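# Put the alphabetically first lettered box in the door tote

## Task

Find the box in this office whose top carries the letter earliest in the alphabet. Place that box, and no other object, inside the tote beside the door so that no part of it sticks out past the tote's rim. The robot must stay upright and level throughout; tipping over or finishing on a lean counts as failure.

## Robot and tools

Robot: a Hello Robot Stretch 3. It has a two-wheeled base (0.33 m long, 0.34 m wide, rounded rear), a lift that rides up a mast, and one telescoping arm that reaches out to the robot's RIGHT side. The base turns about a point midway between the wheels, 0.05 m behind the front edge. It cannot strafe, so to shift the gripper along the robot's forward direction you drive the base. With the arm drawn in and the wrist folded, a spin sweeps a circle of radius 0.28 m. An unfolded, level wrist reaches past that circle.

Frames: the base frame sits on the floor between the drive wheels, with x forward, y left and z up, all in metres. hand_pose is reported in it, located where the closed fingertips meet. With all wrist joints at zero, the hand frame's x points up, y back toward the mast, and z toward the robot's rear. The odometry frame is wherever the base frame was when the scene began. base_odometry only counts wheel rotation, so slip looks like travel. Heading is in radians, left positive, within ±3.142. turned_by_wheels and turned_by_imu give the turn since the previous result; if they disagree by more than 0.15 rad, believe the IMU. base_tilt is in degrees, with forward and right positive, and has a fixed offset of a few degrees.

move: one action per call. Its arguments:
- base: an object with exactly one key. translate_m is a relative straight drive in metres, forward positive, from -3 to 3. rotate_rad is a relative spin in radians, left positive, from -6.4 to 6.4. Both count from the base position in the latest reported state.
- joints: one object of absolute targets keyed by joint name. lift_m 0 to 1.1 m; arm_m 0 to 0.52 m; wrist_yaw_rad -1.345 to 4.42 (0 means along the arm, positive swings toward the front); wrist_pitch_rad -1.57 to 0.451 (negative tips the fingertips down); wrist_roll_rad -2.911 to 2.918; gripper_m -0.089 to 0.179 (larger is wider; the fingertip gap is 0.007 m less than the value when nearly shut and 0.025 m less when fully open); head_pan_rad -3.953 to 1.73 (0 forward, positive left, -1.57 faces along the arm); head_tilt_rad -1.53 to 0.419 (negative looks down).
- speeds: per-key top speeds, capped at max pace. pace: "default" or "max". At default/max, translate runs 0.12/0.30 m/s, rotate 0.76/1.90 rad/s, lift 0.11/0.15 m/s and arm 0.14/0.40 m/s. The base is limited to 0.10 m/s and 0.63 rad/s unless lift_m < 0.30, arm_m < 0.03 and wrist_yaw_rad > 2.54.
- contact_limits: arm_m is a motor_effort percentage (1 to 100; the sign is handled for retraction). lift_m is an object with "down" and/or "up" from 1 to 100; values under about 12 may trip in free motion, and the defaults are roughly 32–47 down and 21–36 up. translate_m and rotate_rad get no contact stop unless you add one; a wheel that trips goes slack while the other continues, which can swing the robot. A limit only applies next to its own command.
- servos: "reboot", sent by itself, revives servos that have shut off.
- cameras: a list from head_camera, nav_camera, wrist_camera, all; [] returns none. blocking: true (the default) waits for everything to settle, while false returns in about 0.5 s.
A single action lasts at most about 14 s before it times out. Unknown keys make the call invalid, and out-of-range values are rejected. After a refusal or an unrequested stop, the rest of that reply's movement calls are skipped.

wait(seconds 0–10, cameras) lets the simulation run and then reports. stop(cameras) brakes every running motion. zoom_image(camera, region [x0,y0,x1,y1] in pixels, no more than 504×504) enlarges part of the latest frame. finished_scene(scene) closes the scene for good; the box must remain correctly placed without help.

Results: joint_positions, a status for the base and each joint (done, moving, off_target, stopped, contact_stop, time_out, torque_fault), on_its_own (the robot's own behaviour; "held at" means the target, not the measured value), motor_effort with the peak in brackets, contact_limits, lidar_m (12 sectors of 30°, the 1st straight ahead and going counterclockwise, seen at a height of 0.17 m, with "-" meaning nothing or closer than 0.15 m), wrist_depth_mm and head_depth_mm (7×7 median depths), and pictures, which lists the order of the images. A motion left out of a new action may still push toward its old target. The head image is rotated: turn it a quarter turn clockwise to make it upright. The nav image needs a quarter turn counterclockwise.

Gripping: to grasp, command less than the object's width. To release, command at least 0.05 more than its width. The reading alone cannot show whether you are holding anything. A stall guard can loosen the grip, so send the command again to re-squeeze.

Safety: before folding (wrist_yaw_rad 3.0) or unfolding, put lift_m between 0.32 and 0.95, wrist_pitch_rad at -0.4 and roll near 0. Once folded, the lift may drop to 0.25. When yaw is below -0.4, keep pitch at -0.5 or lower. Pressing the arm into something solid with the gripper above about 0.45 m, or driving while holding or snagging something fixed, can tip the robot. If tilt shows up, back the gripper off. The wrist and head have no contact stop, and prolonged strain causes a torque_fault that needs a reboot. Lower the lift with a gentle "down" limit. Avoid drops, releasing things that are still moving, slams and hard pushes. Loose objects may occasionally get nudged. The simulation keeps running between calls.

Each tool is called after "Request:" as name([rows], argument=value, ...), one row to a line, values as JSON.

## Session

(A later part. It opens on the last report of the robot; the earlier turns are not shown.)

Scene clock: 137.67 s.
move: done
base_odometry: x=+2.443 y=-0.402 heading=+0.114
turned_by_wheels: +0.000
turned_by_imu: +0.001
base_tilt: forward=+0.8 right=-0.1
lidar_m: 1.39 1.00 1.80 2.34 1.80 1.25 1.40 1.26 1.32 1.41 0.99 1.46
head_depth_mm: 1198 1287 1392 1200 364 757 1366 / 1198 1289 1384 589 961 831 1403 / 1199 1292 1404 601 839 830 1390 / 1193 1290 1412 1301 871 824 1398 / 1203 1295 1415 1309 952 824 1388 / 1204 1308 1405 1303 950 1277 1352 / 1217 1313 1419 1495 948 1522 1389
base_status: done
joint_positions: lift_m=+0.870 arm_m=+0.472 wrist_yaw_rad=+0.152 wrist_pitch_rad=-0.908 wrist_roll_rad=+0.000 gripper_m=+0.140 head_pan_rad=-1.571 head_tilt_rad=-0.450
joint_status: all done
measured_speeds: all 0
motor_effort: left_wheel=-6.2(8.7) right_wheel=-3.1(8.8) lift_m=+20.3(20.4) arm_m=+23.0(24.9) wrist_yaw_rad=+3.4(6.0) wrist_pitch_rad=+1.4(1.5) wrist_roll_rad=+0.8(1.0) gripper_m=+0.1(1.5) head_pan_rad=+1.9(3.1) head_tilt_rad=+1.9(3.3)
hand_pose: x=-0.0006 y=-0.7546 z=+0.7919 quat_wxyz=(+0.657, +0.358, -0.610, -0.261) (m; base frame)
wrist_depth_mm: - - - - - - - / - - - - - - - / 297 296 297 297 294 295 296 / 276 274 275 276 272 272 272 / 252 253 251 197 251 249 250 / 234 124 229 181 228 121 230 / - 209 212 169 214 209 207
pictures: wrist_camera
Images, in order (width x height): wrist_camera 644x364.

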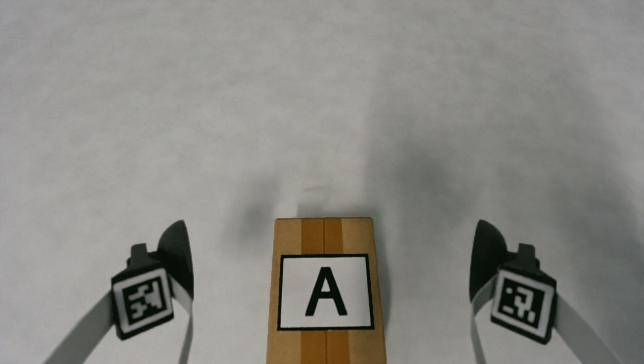

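Request:
move(joints={"lift_m": 0.808}, speeds={"lift_m": 0.07}, contact_limits={"lift_m": {"down": 14}}, cameras=["wrist_camera"])

Request:
move(joints={"gripper_m": 0.03}, cameras=["wrist_camera"])

Request:
move(joints={"lift_m": 0.9}, speeds={"lift_m": 0.08}, cameras=["wrist_camera"])

Scene clock: 142.30 s.
move: done
base_odometry: x=+2.443 y=-0.402 heading=+0.114
turned_by_wheels: +0.000
turned_by_imu: +0.001
base_tilt: forward=+1.0 right=-0.1
lidar_m: 1.39 1.00 1.80 2.34 1.79 1.25 1.40 1.25 1.32 1.41 0.99 1.46
head_depth_mm: 1192 1288 1389 1333 493 366 336 / 1205 1292 1394 651 621 829 1388 / 1199 1299 1401 644 678 828 1388 / 1201 1294 1406 1308 873 825 1396 / 1202 1302 1413 1308 946 823 1382 / 1207 1307 1406 1299 952 1282 1345 / 1211 1307 1416 1488 946 1538 1385
base_status: not commanded
joint_positions: lift_m=+0.808 arm_m=+0.473 wrist_yaw_rad=+0.152 wrist_pitch_rad=-0.906 wrist_roll_rad=+0.000 gripper_m=+0.140 head_pan_rad=-1.571 head_tilt_rad=-0.450
joint_status: all done
measured_speeds: all 0
motor_effort: left_wheel=-6.2(6.4) right_wheel=-2.5(3.7) lift_m=+16.8(21.1) arm_m=+22.1(23.3) wrist_yaw_rad=+3.1(3.9) wrist_pitch_rad=+1.0(1.6) wrist_roll_rad=+0.8(1.1) gripper_m=-0.1(1.0) head_pan_rad=+1.1(3.6) head_tilt_rad=+2.1(3.5)
contact_limits: lift_m down 14 (down: maximum 72; up: maximum 65)
hand_pose: x=-0.0005 y=-0.7550 z=+0.7301 quat_wxyz=(+0.657, +0.357, -0.610, -0.261) (m; base frame)
wrist_depth_mm: 284 281 278 279 281 279 275 / 250 251 247 248 247 248 247 / 225 223 223 223 223 223 221 / 204 203 202 145 198 200 201 / 185 186 179 132 185 185 184 / 172 125 148 119 165 121 169 / - 127 114 112 116 156 153
pictures: wrist_camera
Images, in order (width x height): wrist_camera 644x364.

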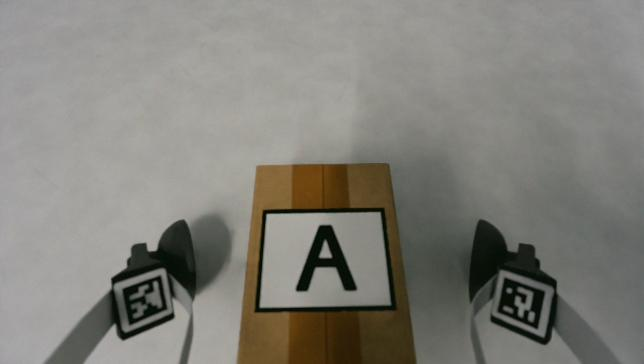

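Scene clock: 143.93 s.
move: done
base_odometry: x=+2.443 y=-0.402 heading=+0.114
turned_by_wheels: +0.000
turned_by_imu: +0.000
base_tilt: forward=+1.0 right=-0.2
lidar_m: 1.38 1.00 1.80 2.34 1.79 1.25 1.40 1.26 1.32 1.41 0.99 1.46
head_depth_mm: 1203 1282 1390 1323 492 366 336 / 1196 1287 1394 652 621 833 1398 / 1202 1297 1403 643 679 826 1394 / 1201 1298 1397 1313 886 824 1395 / 1211 1301 1413 1309 950 826 1381 / 1215 1310 1415 1304 955 1273 1360 / 1214 1315 1415 1497 946 1528 1387
base_status: not commanded
joint_positions: lift_m=+0.808 arm_m=+0.473 wrist_yaw_rad=+0.157 wrist_pitch_rad=-0.884 wrist_roll_rad=+0.000 gripper_m=+0.031 head_pan_rad=-1.571 head_tilt_rad=-0.450
joint_status: all done
measured_speeds: all 0
motor_effort: left_wheel=-5.7(6.3) right_wheel=-2.5(3.4) lift_m=+18.3(18.3) arm_m=+21.5(22.7) wrist_yaw_rad=-1.6(3.5) wrist_pitch_rad=-2.8(3.6) wrist_roll_rad=+0.6(0.8) gripper_m=-23.3(98.7) head_pan_rad=+1.9(3.0) head_tilt_rad=+2.6(2.6)
contact_limits: lift_m down 14 (down: maximum 72; up: maximum 65)
hand_pose: x=+0.0009 y=-0.7596 z=+0.7333 quat_wxyz=(+0.661, +0.352, -0.613, -0.252) (m; base frame)
wrist_depth_mm: 293 292 291 287 288 287 284 / 263 261 262 261 261 260 259 / 234 234 234 231 230 231 232 / 212 213 211 150 210 208 207 / 192 192 152 137 149 190 189 / 176 175 129 125 127 174 174 / 162 157 122 116 157 156 161
pictures: wrist_camera
Images, in order (width x height): wrist_camera 644x364.

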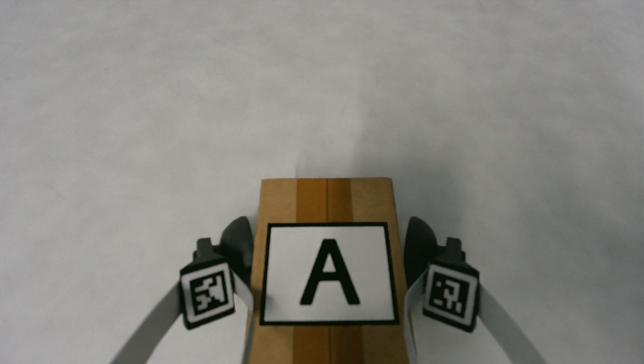

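Scene clock: 145.77 s.
move: done
base_odometry: x=+2.443 y=-0.402 heading=+0.115
turned_by_wheels: +0.000
turned_by_imu: +0.000
base_tilt: forward=+1.0 right=-0.1
lidar_m: 1.39 1.00 1.79 2.34 1.79 1.25 1.40 1.26 1.33 1.41 0.99 1.46
head_depth_mm: 1195 1281 1384 417 340 831 1396 / 1199 1288 1358 584 960 829 1385 / 1199 1285 1372 594 885 828 1387 / 1206 1301 1411 1243 885 825 1381 / 1207 1300 1406 1315 948 825 1388 / 1218 1303 1412 1300 950 1281 1343 / 1215 1309 1422 1486 948 1537 1383
base_status: not commanded
joint_positions: lift_m=+0.900 arm_m=+0.473 wrist_yaw_rad=+0.157 wrist_pitch_rad=-0.912 wrist_roll_rad=+0.000 gripper_m=+0.031 head_pan_rad=-1.571 head_tilt_rad=-0.450
joint_status: all done
measured_speeds: all 0
motor_effort: left_wheel=-5.2(5.6) right_wheel=-2.1(3.4) lift_m=+32.6(34.7) arm_m=+20.2(22.1) wrist_yaw_rad=-1.3(1.8) wrist_pitch_rad=+2.3(3.3) wrist_roll_rad=+0.6(0.8) gripper_m=-20.3(24.5) head_pan_rad=+1.0(3.1) head_tilt_rad=+1.6(3.0)
hand_pose: x=+0.0000 y=-0.7535 z=+0.8213 quat_wxyz=(+0.657, +0.360, -0.608, -0.261) (m; base frame)
wrist_depth_mm: - - - - - - - / - - - - - - - / - - - - - - - / - - - 147 294 296 299 / 284 285 156 138 149 282 282 / 262 262 128 127 128 258 258 / 242 236 125 118 122 232 239
pictures: wrist_camera
Images, in order (width x height): wrist_camera 644x364.

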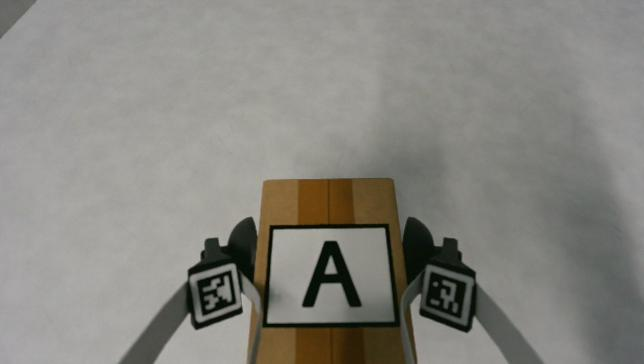

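Request:
move(joints={"arm_m": 0.0}, speeds={"arm_m": 0.25}, cameras=[])

Request:
move(base={"rotate_rad": -1.082}, joints={"wrist_yaw_rad": 2.62, "wrist_pitch_rad": -0.42, "lift_m": 0.29, "head_pan_rad": -2.9, "head_tilt_rad": -0.4}, cameras=["wrist_camera"])

Scene clock: 171.53 s.
move: done
base_odometry: x=+2.443 y=-0.402 heading=+0.115
turned_by_wheels: +0.000
turned_by_imu: +0.001
base_tilt: forward=+0.8 right=-0.3
lidar_m: 1.39 1.00 1.80 2.34 1.79 1.25 1.40 1.26 1.32 1.41 0.99 1.45
head_depth_mm: 1193 1286 1388 1330 963 832 1475 / 1204 1287 1393 1323 959 830 1389 / 1196 1294 1401 1314 957 827 1357 / 1206 1303 1395 1314 954 825 1384 / 1211 1300 1407 1306 954 825 1385 / 1210 1307 1417 1297 949 1271 1344 / 1225 1313 1427 1497 947 1534 1383
base_status: not commanded
joint_positions: lift_m=+0.900 arm_m=+0.002 wrist_yaw_rad=+0.157 wrist_pitch_rad=-0.913 wrist_roll_rad=+0.000 gripper_m=+0.031 head_pan_rad=-1.571 head_tilt_rad=-0.450
joint_status: all done
joint sent to its limit — arm_m, lower limit.
measured_speeds: all 0
motor_effort: left_wheel=-5.3(5.5) right_wheel=-2.6(3.4) lift_m=+20.5(32.9) arm_m=-22.1(25.3) wrist_yaw_rad=-1.4(2.0) wrist_pitch_rad=+1.9(2.6) wrist_roll_rad=+0.7(0.9) gripper_m=-21.0(21.7) head_pan_rad=+1.0(2.3) head_tilt_rad=+2.0(2.3)
hand_pose: x=-0.0001 y=-0.2826 z=+0.8212 quat_wxyz=(+0.657, +0.361, -0.608, -0.261) (m; base frame)
wrist_depth_mm: - - - - - - - / - - - - - - - / - - - - - - - / - - - 151 - - - / - - 155 138 151 - - / - - 128 128 129 989 971 / 947 893 122 118 120 905 897
pictures: none
No camera images: "cameras" was empty.

Scene clock: 177.90 s.
move: done
base_odometry: x=+2.443 y=-0.402 heading=-0.967
turned_by_wheels: -1.081
turned_by_imu: -1.076
base_tilt: forward=+1.0 right=-0.1
lidar_m: 0.99 1.47 1.39 1.00 1.86 2.34 1.79 1.24 1.30 1.26 1.33 1.41
head_depth_mm: 2260 2377 2504 2626 2318 1780 1458 / 2428 2587 2727 2847 2292 1784 1459 / 2592 2753 2946 3076 2295 1782 1439 / 1610 1729 1842 1957 2082 1774 1449 / 1748 1884 1998 1936 2171 1779 1444 / 1693 1820 1882 1932 2069 1719 1444 / 1558 1681 1678 1813 1913 1657 1442
base_status: done
joint_positions: lift_m=+0.290 arm_m=+0.002 wrist_yaw_rad=+2.617 wrist_pitch_rad=-0.449 wrist_roll_rad=+0.000 gripper_m=+0.031 head_pan_rad=-2.900 head_tilt_rad=-0.400
joint_status: all done
measured_speeds: all 0
motor_effort: left_wheel=+10.7(15.0) right_wheel=-10.6(14.1) lift_m=+21.4(22.9) arm_m=-19.9(22.3) wrist_yaw_rad=+3.4(6.8) wrist_pitch_rad=+5.0(8.7) wrist_roll_rad=+0.7(0.8) gripper_m=-20.7(21.8) head_pan_rad=+3.3(5.9) head_tilt_rad=+3.6(6.4)
hand_pose: x=+0.0892 y=+0.0440 z=+0.2958 quat_wxyz=(+0.331, +0.706, -0.027, +0.625) (m; base frame)
wrist_depth_mm: - - - - - - - / - - - - - - - / - 1000 - - - - - / 782 773 759 777 748 805 786 / 635 629 155 139 150 621 641 / 538 519 128 127 129 532 522 / 205 264 124 118 119 437 452
pictures: wrist_camera
Images, in order (width x height): wrist_camera 644x364.

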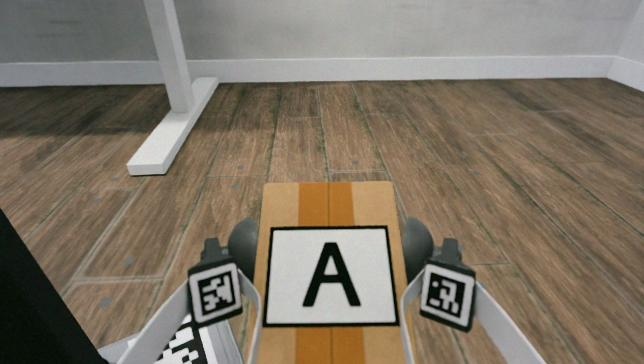

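Request:
move(base={"translate_m": -2.09}, pace="max", joints={"head_pan_rad": -3.2, "head_tilt_rad": -0.35}, cameras=[])

Request:
move(base={"rotate_rad": 1.08}, pace="max", cameras=["head_camera"])

Scene clock: 192.00 s.
move: done
base_odometry: x=+1.257 y=+1.318 heading=-0.967
turned_by_wheels: +0.000
turned_by_imu: +0.004
base_tilt: forward=+1.0 right=+0.0
lidar_m: 3.07 2.41 1.87 0.74 0.52 0.49 0.50 0.66 1.51 0.71 0.54 1.37
head_depth_mm: 397 417 439 463 492 524 561 / 414 435 459 488 519 554 596 / 432 456 482 513 549 590 636 / 452 479 508 543 583 627 679 / 474 504 537 576 620 671 728 / 498 531 569 612 663 720 790 / 526 563 605 654 710 779 858
base_status: done
joint_positions: lift_m=+0.290 arm_m=+0.002 wrist_yaw_rad=+2.617 wrist_pitch_rad=-0.448 wrist_roll_rad=+0.000 gripper_m=+0.031 head_pan_rad=-3.200 head_tilt_rad=-0.349
joint_status: all done
measured_speeds: all 0
motor_effort: left_wheel=-1.2(12.0) right_wheel=-4.8(19.8) lift_m=+31.6(32.7) arm_m=-13.9(18.5) wrist_yaw_rad=+2.8(4.0) wrist_pitch_rad=+4.8(5.4) wrist_roll_rad=+0.6(0.9) gripper_m=-20.8(21.7) head_pan_rad=-3.8(5.3) head_tilt_rad=-0.8(6.2)
hand_pose: x=+0.0891 y=+0.0441 z=+0.2960 quat_wxyz=(+0.331, +0.706, -0.027, +0.625) (m; base frame)
wrist_depth_mm: 749 - - - - - - / 746 - - - - - - / 712 947 - - - - - / 712 813 771 785 775 782 779 / 653 642 154 139 150 630 625 / 526 524 128 128 129 528 519 / 203 266 124 118 119 434 453
pictures: none
No camera images: "cameras" was empty.

Scene clock: 193.80 s.
move: done
base_odometry: x=+1.257 y=+1.318 heading=+0.113
turned_by_wheels: +1.080
turned_by_imu: +1.077
base_tilt: forward=+0.9 right=-0.1
lidar_m: 1.87 0.72 0.51 0.49 0.50 0.67 1.63 0.69 0.54 1.37 3.04 2.40
head_depth_mm: 1369 1350 1342 1307 1373 1387 1385 / 2043 1924 1926 1906 1901 1767 1526 / 2135 2290 2412 2574 2516 1889 1510 / 2168 2269 2424 2603 2377 1888 1507 / 2131 2271 2390 2593 2456 1866 1508 / 2139 2281 2402 2566 2498 1878 1502 / 2127 2248 2359 2571 2481 1866 1495
base_status: done
joint_positions: lift_m=+0.290 arm_m=+0.002 wrist_yaw_rad=+2.617 wrist_pitch_rad=-0.448 wrist_roll_rad=+0.000 gripper_m=+0.031 head_pan_rad=-3.200 head_tilt_rad=-0.349
joint_status: not commanded
measured_speeds: all 0
motor_effort: left_wheel=-8.0(17.3) right_wheel=+8.9(16.8) lift_m=+31.1(31.7) arm_m=-20.6(20.6) wrist_yaw_rad=+2.8(3.5) wrist_pitch_rad=+4.9(5.3) wrist_roll_rad=+0.7(0.9) gripper_m=-20.2(21.6) head_pan_rad=-3.1(3.9) head_tilt_rad=-1.5(2.1)
hand_pose: x=+0.0891 y=+0.0441 z=+0.2960 quat_wxyz=(+0.331, +0.706, -0.027, +0.625) (m; base frame)
wrist_depth_mm: 407 455 519 592 712 898 - / 435 484 555 658 784 - - / 459 525 604 716 871 - - / 493 559 643 676 806 801 791 / 511 574 156 140 150 630 635 / 523 527 128 127 129 524 539 / 205 265 125 118 120 443 460
pictures: head_camera (sideways)
Images, in order (width x height): head_camera 896x504.

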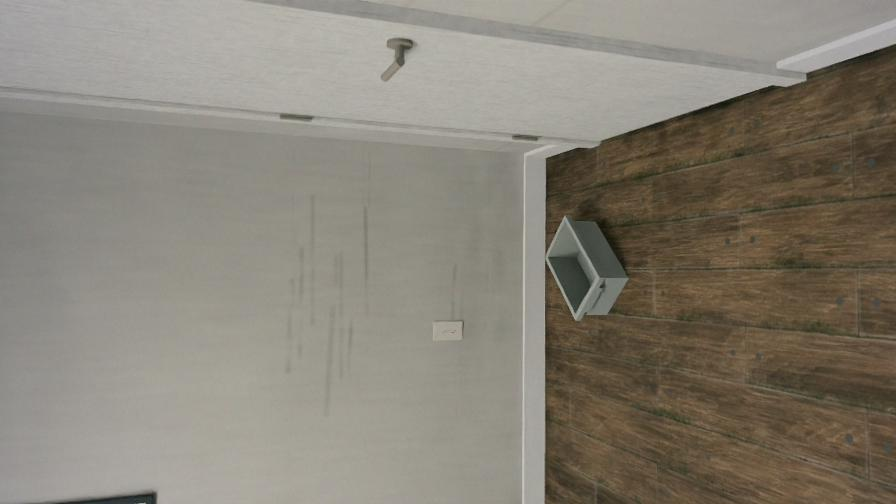

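Request:
move(base={"translate_m": -1.4}, pace="max", cameras=[])

Request:
move(base={"rotate_rad": -1.571}, pace="max", joints={"head_pan_rad": -1.571, "head_tilt_rad": -0.7, "lift_m": 0.5}, cameras=["head_camera", "nav_camera"])

Scene clock: 216.17 s.
move: done
base_odometry: x=-0.135 y=+1.161 heading=+0.113
turned_by_wheels: +0.000
turned_by_imu: +0.003
base_tilt: forward=+1.0 right=-0.2
lidar_m: 1.96 0.65 0.43 0.42 0.43 0.58 1.05 1.08 1.44 2.80 0.99 0.86
head_depth_mm: 911 964 1030 1101 1171 1246 1249 / 904 966 1024 1102 1182 1272 1391 / 906 965 1023 1090 1176 1278 1386 / 903 959 1020 1090 1174 1268 1382 / 899 957 1016 1084 1167 1270 1367 / 897 950 1010 1089 1166 1267 1366 / 895 948 1010 1081 1160 1257 1358
base_status: done
joint_positions: lift_m=+0.290 arm_m=+0.002 wrist_yaw_rad=+2.617 wrist_pitch_rad=-0.448 wrist_roll_rad=+0.000 gripper_m=+0.031 head_pan_rad=-3.200 head_tilt_rad=-0.351
joint_status: not commanded
measured_speeds: all 0
motor_effort: left_wheel=-0.5(16.9) right_wheel=-2.4(13.9) lift_m=+29.3(30.9) arm_m=-22.0(22.5) wrist_yaw_rad=+3.1(3.6) wrist_pitch_rad=+5.0(5.4) wrist_roll_rad=+0.7(0.9) gripper_m=-21.4(22.0) head_pan_rad=-2.5(4.1) head_tilt_rad=+1.4(2.4)
hand_pose: x=+0.0891 y=+0.0441 z=+0.2960 quat_wxyz=(+0.331, +0.706, -0.027, +0.625) (m; base frame)
wrist_depth_mm: 360 400 467 547 649 785 - / 377 424 489 583 719 890 - / 400 462 525 659 801 946 - / 430 480 554 631 807 761 801 / 455 497 149 140 149 617 639 / 499 523 128 128 130 521 526 / 203 265 124 118 119 444 446
pictures: none
No camera images: "cameras" was empty.

Scene clock: 219.27 s.
move: done
base_odometry: x=-0.135 y=+1.161 heading=-1.458
turned_by_wheels: -1.571
turned_by_imu: -1.565
base_tilt: forward=+1.0 right=-0.1
lidar_m: 2.84 0.98 0.86 1.86 0.64 0.43 0.42 0.44 0.59 1.05 1.09 1.46
head_depth_mm: 893 1000 1136 1319 1479 1356 1212 / 897 999 1144 1321 1529 1395 1206 / 902 1008 1141 1330 1532 1338 1211 / 908 1013 1164 1335 1554 1350 1186 / 912 1023 1172 1345 1548 1386 1207 / 916 1028 1170 1361 1552 1388 1202 / 924 1033 1179 1366 1553 1388 1205
base_status: done
joint_positions: lift_m=+0.500 arm_m=+0.002 wrist_yaw_rad=+2.617 wrist_pitch_rad=-0.447 wrist_roll_rad=+0.000 gripper_m=+0.031 head_pan_rad=-1.565 head_tilt_rad=-0.702
joint_status: all done
measured_speeds: all 0
motor_effort: left_wheel=+8.7(15.6) right_wheel=-8.9(13.9) lift_m=+30.3(35.8) arm_m=-21.4(22.5) wrist_yaw_rad=+2.6(3.3) wrist_pitch_rad=+4.5(5.3) wrist_roll_rad=+0.7(0.8) gripper_m=-20.1(21.7) head_pan_rad=-2.1(4.6) head_tilt_rad=-2.2(5.6)
hand_pose: x=+0.0892 y=+0.0442 z=+0.5062 quat_wxyz=(+0.330, +0.706, -0.027, +0.625) (m; base frame)
wrist_depth_mm: - - - 941 - - - / - - - 999 - - - / - - - - - - - / - - - - - - - / 956 982 155 139 150 966 948 / 809 788 128 127 129 809 791 / 204 648 122 118 119 656 670
pictures: head_camera (sideways), nav_camera (sideways)
Images, in order (width x height): head_camera 896x504, nav_camera 672x504.

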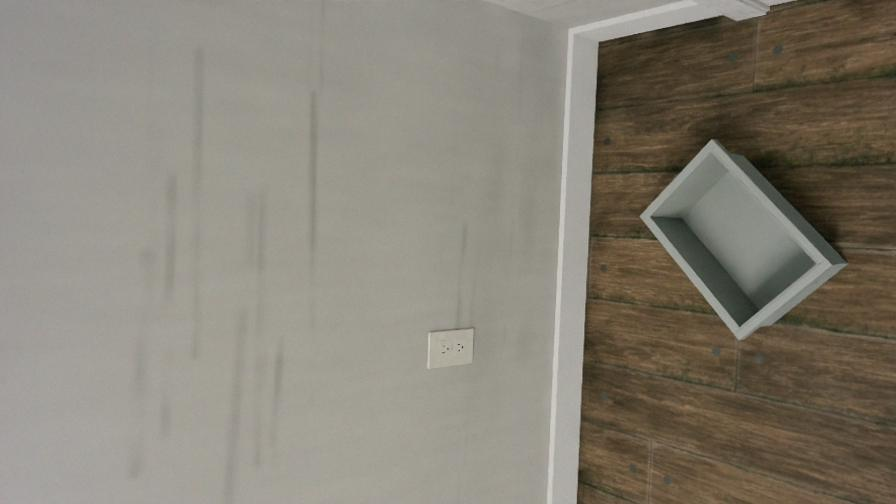

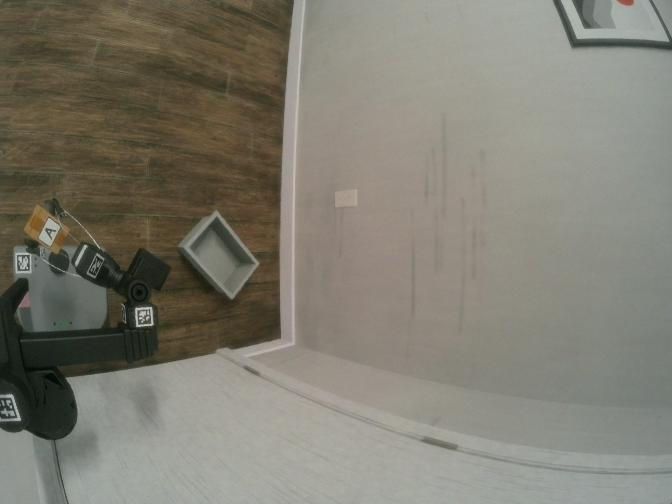

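Request:
move(base={"translate_m": 0.041}, joints={"wrist_yaw_rad": 0.0}, cameras=[])

Request:
move(joints={"wrist_pitch_rad": -0.9, "arm_m": 0.372, "lift_m": 0.38}, cameras=["wrist_camera"])

Scene clock: 229.90 s.
move: done
base_odometry: x=-0.130 y=+1.120 heading=-1.458
turned_by_wheels: +0.000
turned_by_imu: +0.001
base_tilt: forward=+0.9 right=-0.2
lidar_m: 2.65 0.98 0.83 2.03 0.70 0.47 0.46 0.48 0.64 1.05 1.08 1.46
head_depth_mm: 891 1001 1127 1314 1519 1386 1214 / 897 1004 1134 1315 1528 1387 1207 / 903 1008 1146 1332 1542 1349 735 / 910 1016 1148 1340 1546 1329 748 / 908 1018 1154 1344 1542 1386 1206 / 909 1027 1168 1358 1550 1380 1203 / 922 1027 1180 1359 1545 1382 1204
base_status: done
joint_positions: lift_m=+0.500 arm_m=+0.002 wrist_yaw_rad=+0.003 wrist_pitch_rad=-0.447 wrist_roll_rad=+0.000 gripper_m=+0.031 head_pan_rad=-1.571 head_tilt_rad=-0.702
joint_status: all done
measured_speeds: all 0
motor_effort: left_wheel=+6.9(14.1) right_wheel=+3.5(7.2) lift_m=+25.5(27.9) arm_m=-17.5(19.4) wrist_yaw_rad=-2.2(4.8) wrist_pitch_rad=+4.9(5.2) wrist_roll_rad=+0.8(0.9) gripper_m=-20.6(21.4) head_pan_rad=-3.5(4.2) head_tilt_rad=+1.3(2.1)
hand_pose: x=-0.0208 y=-0.3674 z=+0.5062 quat_wxyz=(+0.690, +0.158, -0.689, -0.156) (m; base frame)
wrist_depth_mm: 751 759 771 763 722 720 546 / 811 840 825 812 820 817 542 / 900 905 896 913 906 828 512 / 983 966 997 959 970 847 510 / 960 963 154 139 149 812 527 / 798 794 128 128 129 720 533 / 698 640 122 118 119 649 522
pictures: none
No camera images: "cameras" was empty.

Scene clock: 233.83 s.
move: done
base_odometry: x=-0.130 y=+1.120 heading=-1.458
turned_by_wheels: +0.000
turned_by_imu: +0.001
base_tilt: forward=+1.0 right=-0.1
lidar_m: 2.64 0.98 0.83 2.03 0.70 0.47 0.46 0.48 0.64 1.05 1.09 1.46
head_depth_mm: 894 1001 1131 1307 1512 1396 1207 / 898 1003 1132 1316 1520 1307 671 / 901 1010 1150 1323 1531 826 1186 / 906 1009 1153 1332 1546 1297 1176 / 911 1018 1160 1338 1549 1389 1206 / 914 1025 1162 1349 1554 1380 1206 / 917 1029 1172 1373 1557 1385 1206
base_status: not commanded
joint_positions: lift_m=+0.380 arm_m=+0.372 wrist_yaw_rad=+0.003 wrist_pitch_rad=-0.913 wrist_roll_rad=+0.000 gripper_m=+0.031 head_pan_rad=-1.571 head_tilt_rad=-0.700
joint_status: all done
measured_speeds: all 0
motor_effort: left_wheel=+6.9(7.3) right_wheel=+3.5(4.3) lift_m=+20.7(22.4) arm_m=+23.6(25.1) wrist_yaw_rad=-1.9(2.4) wrist_pitch_rad=+2.2(6.5) wrist_roll_rad=+0.7(0.9) gripper_m=-21.1(21.5) head_pan_rad=-3.9(4.2) head_tilt_rad=+1.0(3.2)
hand_pose: x=-0.0212 y=-0.6545 z=+0.3012 quat_wxyz=(+0.635, +0.313, -0.634, -0.311) (m; base frame)
wrist_depth_mm: 506 500 507 497 510 509 489 / 572 571 571 576 580 584 538 / 610 613 607 585 606 601 522 / 541 551 557 150 540 541 528 / 502 508 157 137 150 497 489 / 462 468 128 127 129 454 458 / 427 312 124 118 121 422 429
pictures: wrist_camera
Images, in order (width x height): wrist_camera 644x364.

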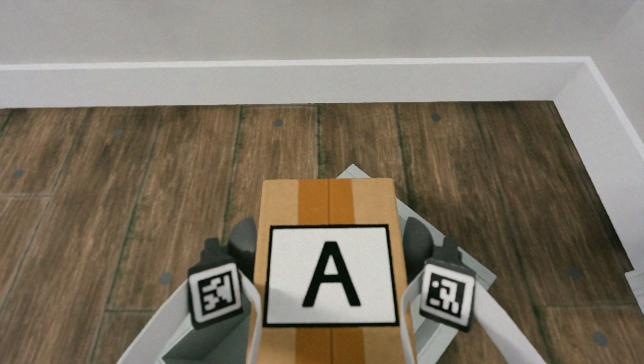

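Request:
move(joints={"arm_m": 0.377, "lift_m": 0.15}, contact_limits={"lift_m": {"down": 14}}, cameras=["wrist_camera"])

Request:
move(joints={"lift_m": 0.085}, speeds={"lift_m": 0.03}, contact_limits={"lift_m": {"down": 12}}, cameras=["wrist_camera"])

Scene clock: 248.57 s.
move: done
base_odometry: x=-0.130 y=+1.120 heading=-1.458
turned_by_wheels: +0.000
turned_by_imu: +0.001
base_tilt: forward=+1.0 right=-0.2
lidar_m: 2.64 0.98 0.83 2.03 0.70 0.47 0.46 0.48 0.64 1.05 1.09 1.46
head_depth_mm: 899 998 1128 1312 1524 1396 1208 / 896 1006 1138 1320 1526 1378 1209 / 904 1008 1149 1320 1541 1289 983 / 910 1011 1153 1337 1548 1329 1158 / 907 1021 1154 1352 1550 1387 1208 / 917 1019 1167 1353 1553 1393 1202 / 922 1027 1170 1369 1557 1391 1206
base_status: not commanded
joint_positions: lift_m=+0.150 arm_m=+0.377 wrist_yaw_rad=+0.003 wrist_pitch_rad=-0.913 wrist_roll_rad=+0.000 gripper_m=+0.031 head_pan_rad=-1.571 head_tilt_rad=-0.700
joint_status: all done
measured_speeds: all 0
motor_effort: left_wheel=+6.7(7.2) right_wheel=+3.9(4.4) lift_m=+19.9(22.3) arm_m=+21.0(26.7) wrist_yaw_rad=-2.1(2.3) wrist_pitch_rad=+2.0(2.6) wrist_roll_rad=+0.4(0.8) gripper_m=-20.0(21.4) head_pan_rad=-2.0(4.3) head_tilt_rad=+2.1(2.8)
contact_limits: lift_m down 14 (down: maximum 72; up: maximum 65)
hand_pose: x=-0.0212 y=-0.6595 z=+0.0712 quat_wxyz=(+0.635, +0.313, -0.634, -0.311) (m; base frame)
wrist_depth_mm: 376 382 379 189 200 371 370 / 334 339 167 209 222 177 324 / 304 148 175 251 264 199 161 / 134 150 198 151 266 225 180 / 136 177 159 138 148 240 169 / 159 189 128 127 129 197 133 / 180 192 125 118 121 122 106
pictures: wrist_camera
Images, in order (width x height): wrist_camera 644x364.

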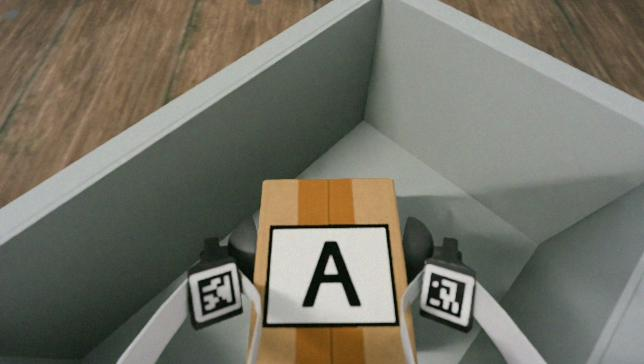

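Scene clock: 251.07 s.
move: contact_stop
base_odometry: x=-0.130 y=+1.120 heading=-1.458
turned_by_wheels: +0.000
turned_by_imu: +0.000
base_tilt: forward=+1.0 right=-0.1
lidar_m: 2.64 0.98 0.83 2.03 0.70 0.47 0.46 0.48 0.64 1.05 1.08 1.46
head_depth_mm: 896 999 1132 1308 1516 1390 1206 / 900 999 1131 1315 1523 1390 1203 / 898 1007 1146 1330 1539 1345 1000 / 909 1013 1148 1340 1545 1330 1166 / 906 1020 1160 1337 1554 1386 1208 / 915 1022 1162 1350 1537 1383 1205 / 918 1028 1173 1361 1550 1388 1208
base_status: not commanded
joint_positions: lift_m=+0.098 arm_m=+0.377 wrist_yaw_rad=+0.002 wrist_pitch_rad=-0.915 wrist_roll_rad=-0.003 gripper_m=+0.031 head_pan_rad=-1.571 head_tilt_rad=-0.699
joint_status: lift_m contact_stop (moved -0.052 of -0.065)
measured_speeds: translate_m=+0.000 rotate_rad=-0.001 lift_m=+0.000 arm_m=+0.000 wrist_yaw_rad=+0.000 wrist_pitch_rad=+0.000 wrist_roll_rad=+0.000 head_pan_rad=+0.000 head_tilt_rad=+0.000
on_its_own: lift_m is slack since a contact_stop (your +0.085 is given up)
motor_effort: left_wheel=+4.5(7.3) right_wheel=-0.6(4.3) lift_m=+25.2(25.2) arm_m=+19.0(21.7) wrist_yaw_rad=-0.7(2.3) wrist_pitch_rad=+2.7(4.1) wrist_roll_rad=+1.6(2.8) gripper_m=-20.7(21.8) head_pan_rad=-1.8(3.8) head_tilt_rad=+0.6(2.6)
contact_limits: lift_m down 12 (down: maximum 72; up: maximum 65)
hand_pose: x=-0.0213 y=-0.6592 z=+0.0188 quat_wxyz=(+0.636, +0.313, -0.633, -0.312) (m; base frame)
wrist_depth_mm: - 107 133 176 198 161 136 / 105 121 151 207 223 176 147 / 114 136 174 226 229 199 161 / 126 150 199 151 210 204 180 / 138 176 189 138 149 192 170 / 159 175 128 127 129 174 134 / 165 163 127 118 121 128 107
pictures: wrist_camera
Images, in order (width x height): wrist_camera 644x364.

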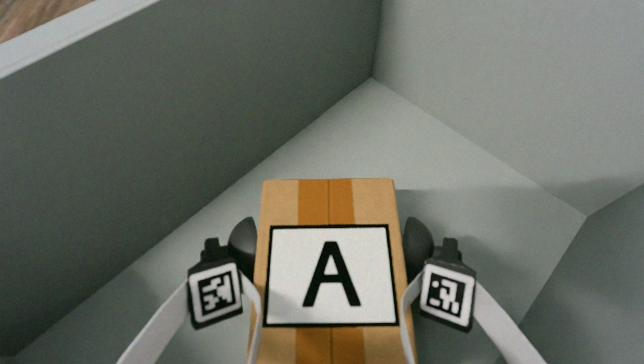

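Request:
move(joints={"lift_m": 0.102}, cameras=[])

Request:
move(joints={"gripper_m": 0.11}, cameras=["wrist_camera"])

Request:
move(joints={"lift_m": 0.35}, cameras=["wrist_camera"])

Scene clock: 256.17 s.
move: done
base_odometry: x=-0.130 y=+1.120 heading=-1.458
turned_by_wheels: +0.000
turned_by_imu: +0.001
base_tilt: forward=+1.0 right=-0.2
lidar_m: 2.64 0.98 0.83 2.03 0.70 0.47 0.46 0.48 0.64 1.05 1.08 1.46
head_depth_mm: 896 1001 1129 1311 1514 1394 1209 / 897 1001 1138 1322 1526 1397 1204 / 898 1011 1147 1325 1538 1333 998 / 907 1009 1158 1337 1539 1325 1162 / 912 1013 1158 1337 1557 1387 1208 / 913 1020 1164 1352 1548 1387 1209 / 917 1030 1167 1354 1550 1380 1211
base_status: not commanded
joint_positions: lift_m=+0.102 arm_m=+0.377 wrist_yaw_rad=+0.002 wrist_pitch_rad=-0.914 wrist_roll_rad=-0.003 gripper_m=+0.031 head_pan_rad=-1.571 head_tilt_rad=-0.699
joint_status: all done
measured_speeds: all 0
motor_effort: left_wheel=+4.8(4.9) right_wheel=-0.9(1.4) lift_m=+32.2(32.2) arm_m=+16.3(17.2) wrist_yaw_rad=-0.8(1.3) wrist_pitch_rad=+2.2(2.7) wrist_roll_rad=+1.7(1.8) gripper_m=-19.9(21.2) head_pan_rad=-2.5(3.6) head_tilt_rad=-1.0(2.1)
hand_pose: x=-0.0213 y=-0.6593 z=+0.0231 quat_wxyz=(+0.636, +0.313, -0.633, -0.311) (m; base frame)
wrist_depth_mm: 308 113 133 178 198 162 136 / 105 121 153 209 224 177 148 / 115 137 175 230 228 200 161 / 126 151 199 150 213 209 181 / 139 176 193 138 148 195 169 / 157 178 128 128 129 177 133 / 168 165 124 119 121 128 106
pictures: none
No camera images: "cameras" was empty.

Scene clock: 257.50 s.
move: done
base_odometry: x=-0.130 y=+1.120 heading=-1.458
turned_by_wheels: +0.000
turned_by_imu: +0.000
base_tilt: forward=+1.0 right=-0.1
lidar_m: 2.64 0.98 0.83 2.03 0.70 0.47 0.46 0.48 0.64 1.05 1.08 1.46
head_depth_mm: 893 999 1130 1310 1507 1399 1215 / 896 1006 1142 1318 1531 1389 1213 / 897 1005 1143 1327 1533 1341 992 / 909 1014 1149 1337 1548 1321 1161 / 910 1021 1153 1344 1552 1382 1208 / 915 1024 1164 1357 1556 1382 1209 / 917 1031 1173 1366 1556 1386 1210
base_status: not commanded
joint_positions: lift_m=+0.102 arm_m=+0.377 wrist_yaw_rad=+0.002 wrist_pitch_rad=-0.911 wrist_roll_rad=-0.002 gripper_m=+0.110 head_pan_rad=-1.571 head_tilt_rad=-0.699
joint_status: all done
measured_speeds: all 0
motor_effort: left_wheel=+5.0(5.0) right_wheel=-0.9(1.3) lift_m=+28.7(32.4) arm_m=+15.5(16.7) wrist_yaw_rad=-0.7(1.4) wrist_pitch_rad=+1.9(2.8) wrist_roll_rad=+1.4(1.8) gripper_m=+0.8(91.1) head_pan_rad=-2.1(3.7) head_tilt_rad=-1.5(2.5)
hand_pose: x=-0.0213 y=-0.6601 z=+0.0235 quat_wxyz=(+0.636, +0.312, -0.634, -0.310) (m; base frame)
wrist_depth_mm: 309 112 131 175 198 161 136 / 103 119 149 201 223 178 148 / 112 134 172 230 232 199 161 / 124 147 202 215 215 211 182 / 137 166 198 143 146 196 170 / 155 167 145 132 134 126 138 / 169 164 131 123 124 127 101
pictures: wrist_camera
Images, in order (width x height): wrist_camera 644x364.

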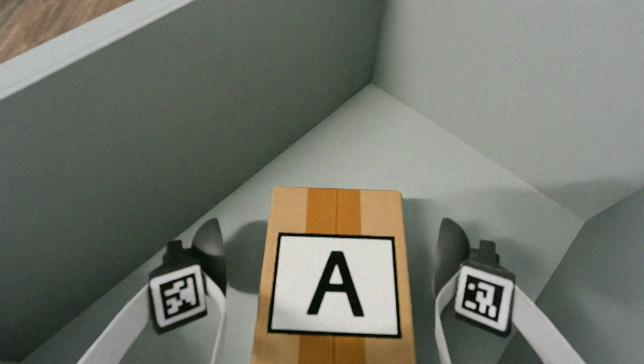

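Scene clock: 260.60 s.
move: done
base_odometry: x=-0.130 y=+1.120 heading=-1.458
turned_by_wheels: +0.000
turned_by_imu: +0.000
base_tilt: forward=+1.0 right=-0.1
lidar_m: 2.64 0.98 0.83 2.04 0.70 0.47 0.46 0.48 0.64 1.05 1.08 1.46
head_depth_mm: 895 1000 1134 1307 1508 1397 1212 / 898 1001 1140 1320 1516 1363 1149 / 903 1008 1146 1324 1545 834 1194 / 903 1013 1152 1328 1549 1306 1178 / 908 1022 1160 1343 1546 1393 1207 / 911 1025 1168 1353 1547 1388 1208 / 914 1032 1171 1365 1545 1390 1208
base_status: not commanded
joint_positions: lift_m=+0.350 arm_m=+0.377 wrist_yaw_rad=+0.002 wrist_pitch_rad=-0.911 wrist_roll_rad=-0.002 gripper_m=+0.110 head_pan_rad=-1.571 head_tilt_rad=-0.699
joint_status: all done
measured_speeds: all 0
motor_effort: left_wheel=+4.7(4.9) right_wheel=-1.1(1.3) lift_m=+32.1(34.1) arm_m=+13.5(16.0) wrist_yaw_rad=-0.9(1.4) wrist_pitch_rad=+1.9(2.1) wrist_roll_rad=+1.4(1.8) gripper_m=-0.7(1.4) head_pan_rad=-2.8(4.0) head_tilt_rad=-3.7(4.1)
hand_pose: x=-0.0213 y=-0.6601 z=+0.2715 quat_wxyz=(+0.636, +0.312, -0.634, -0.310) (m; base frame)
wrist_depth_mm: 490 498 499 499 505 499 502 / 564 573 567 575 571 578 522 / 575 571 560 557 563 569 529 / 508 508 503 495 503 511 502 / 471 470 476 439 388 460 472 / 431 121 323 431 421 127 432 / 403 125 387 356 388 124 391
pictures: wrist_camera
Images, in order (width x height): wrist_camera 644x364.

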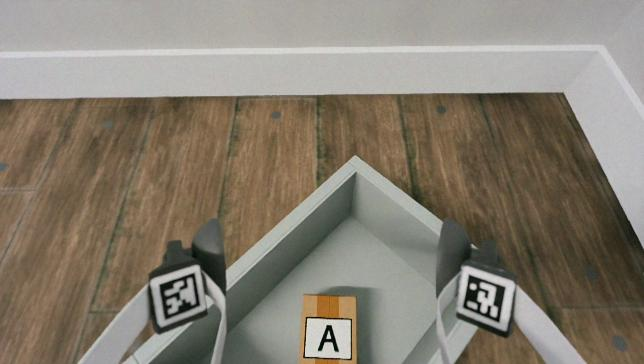

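Request:
finished_scene(scene=3)

The scene is finished: the task was done.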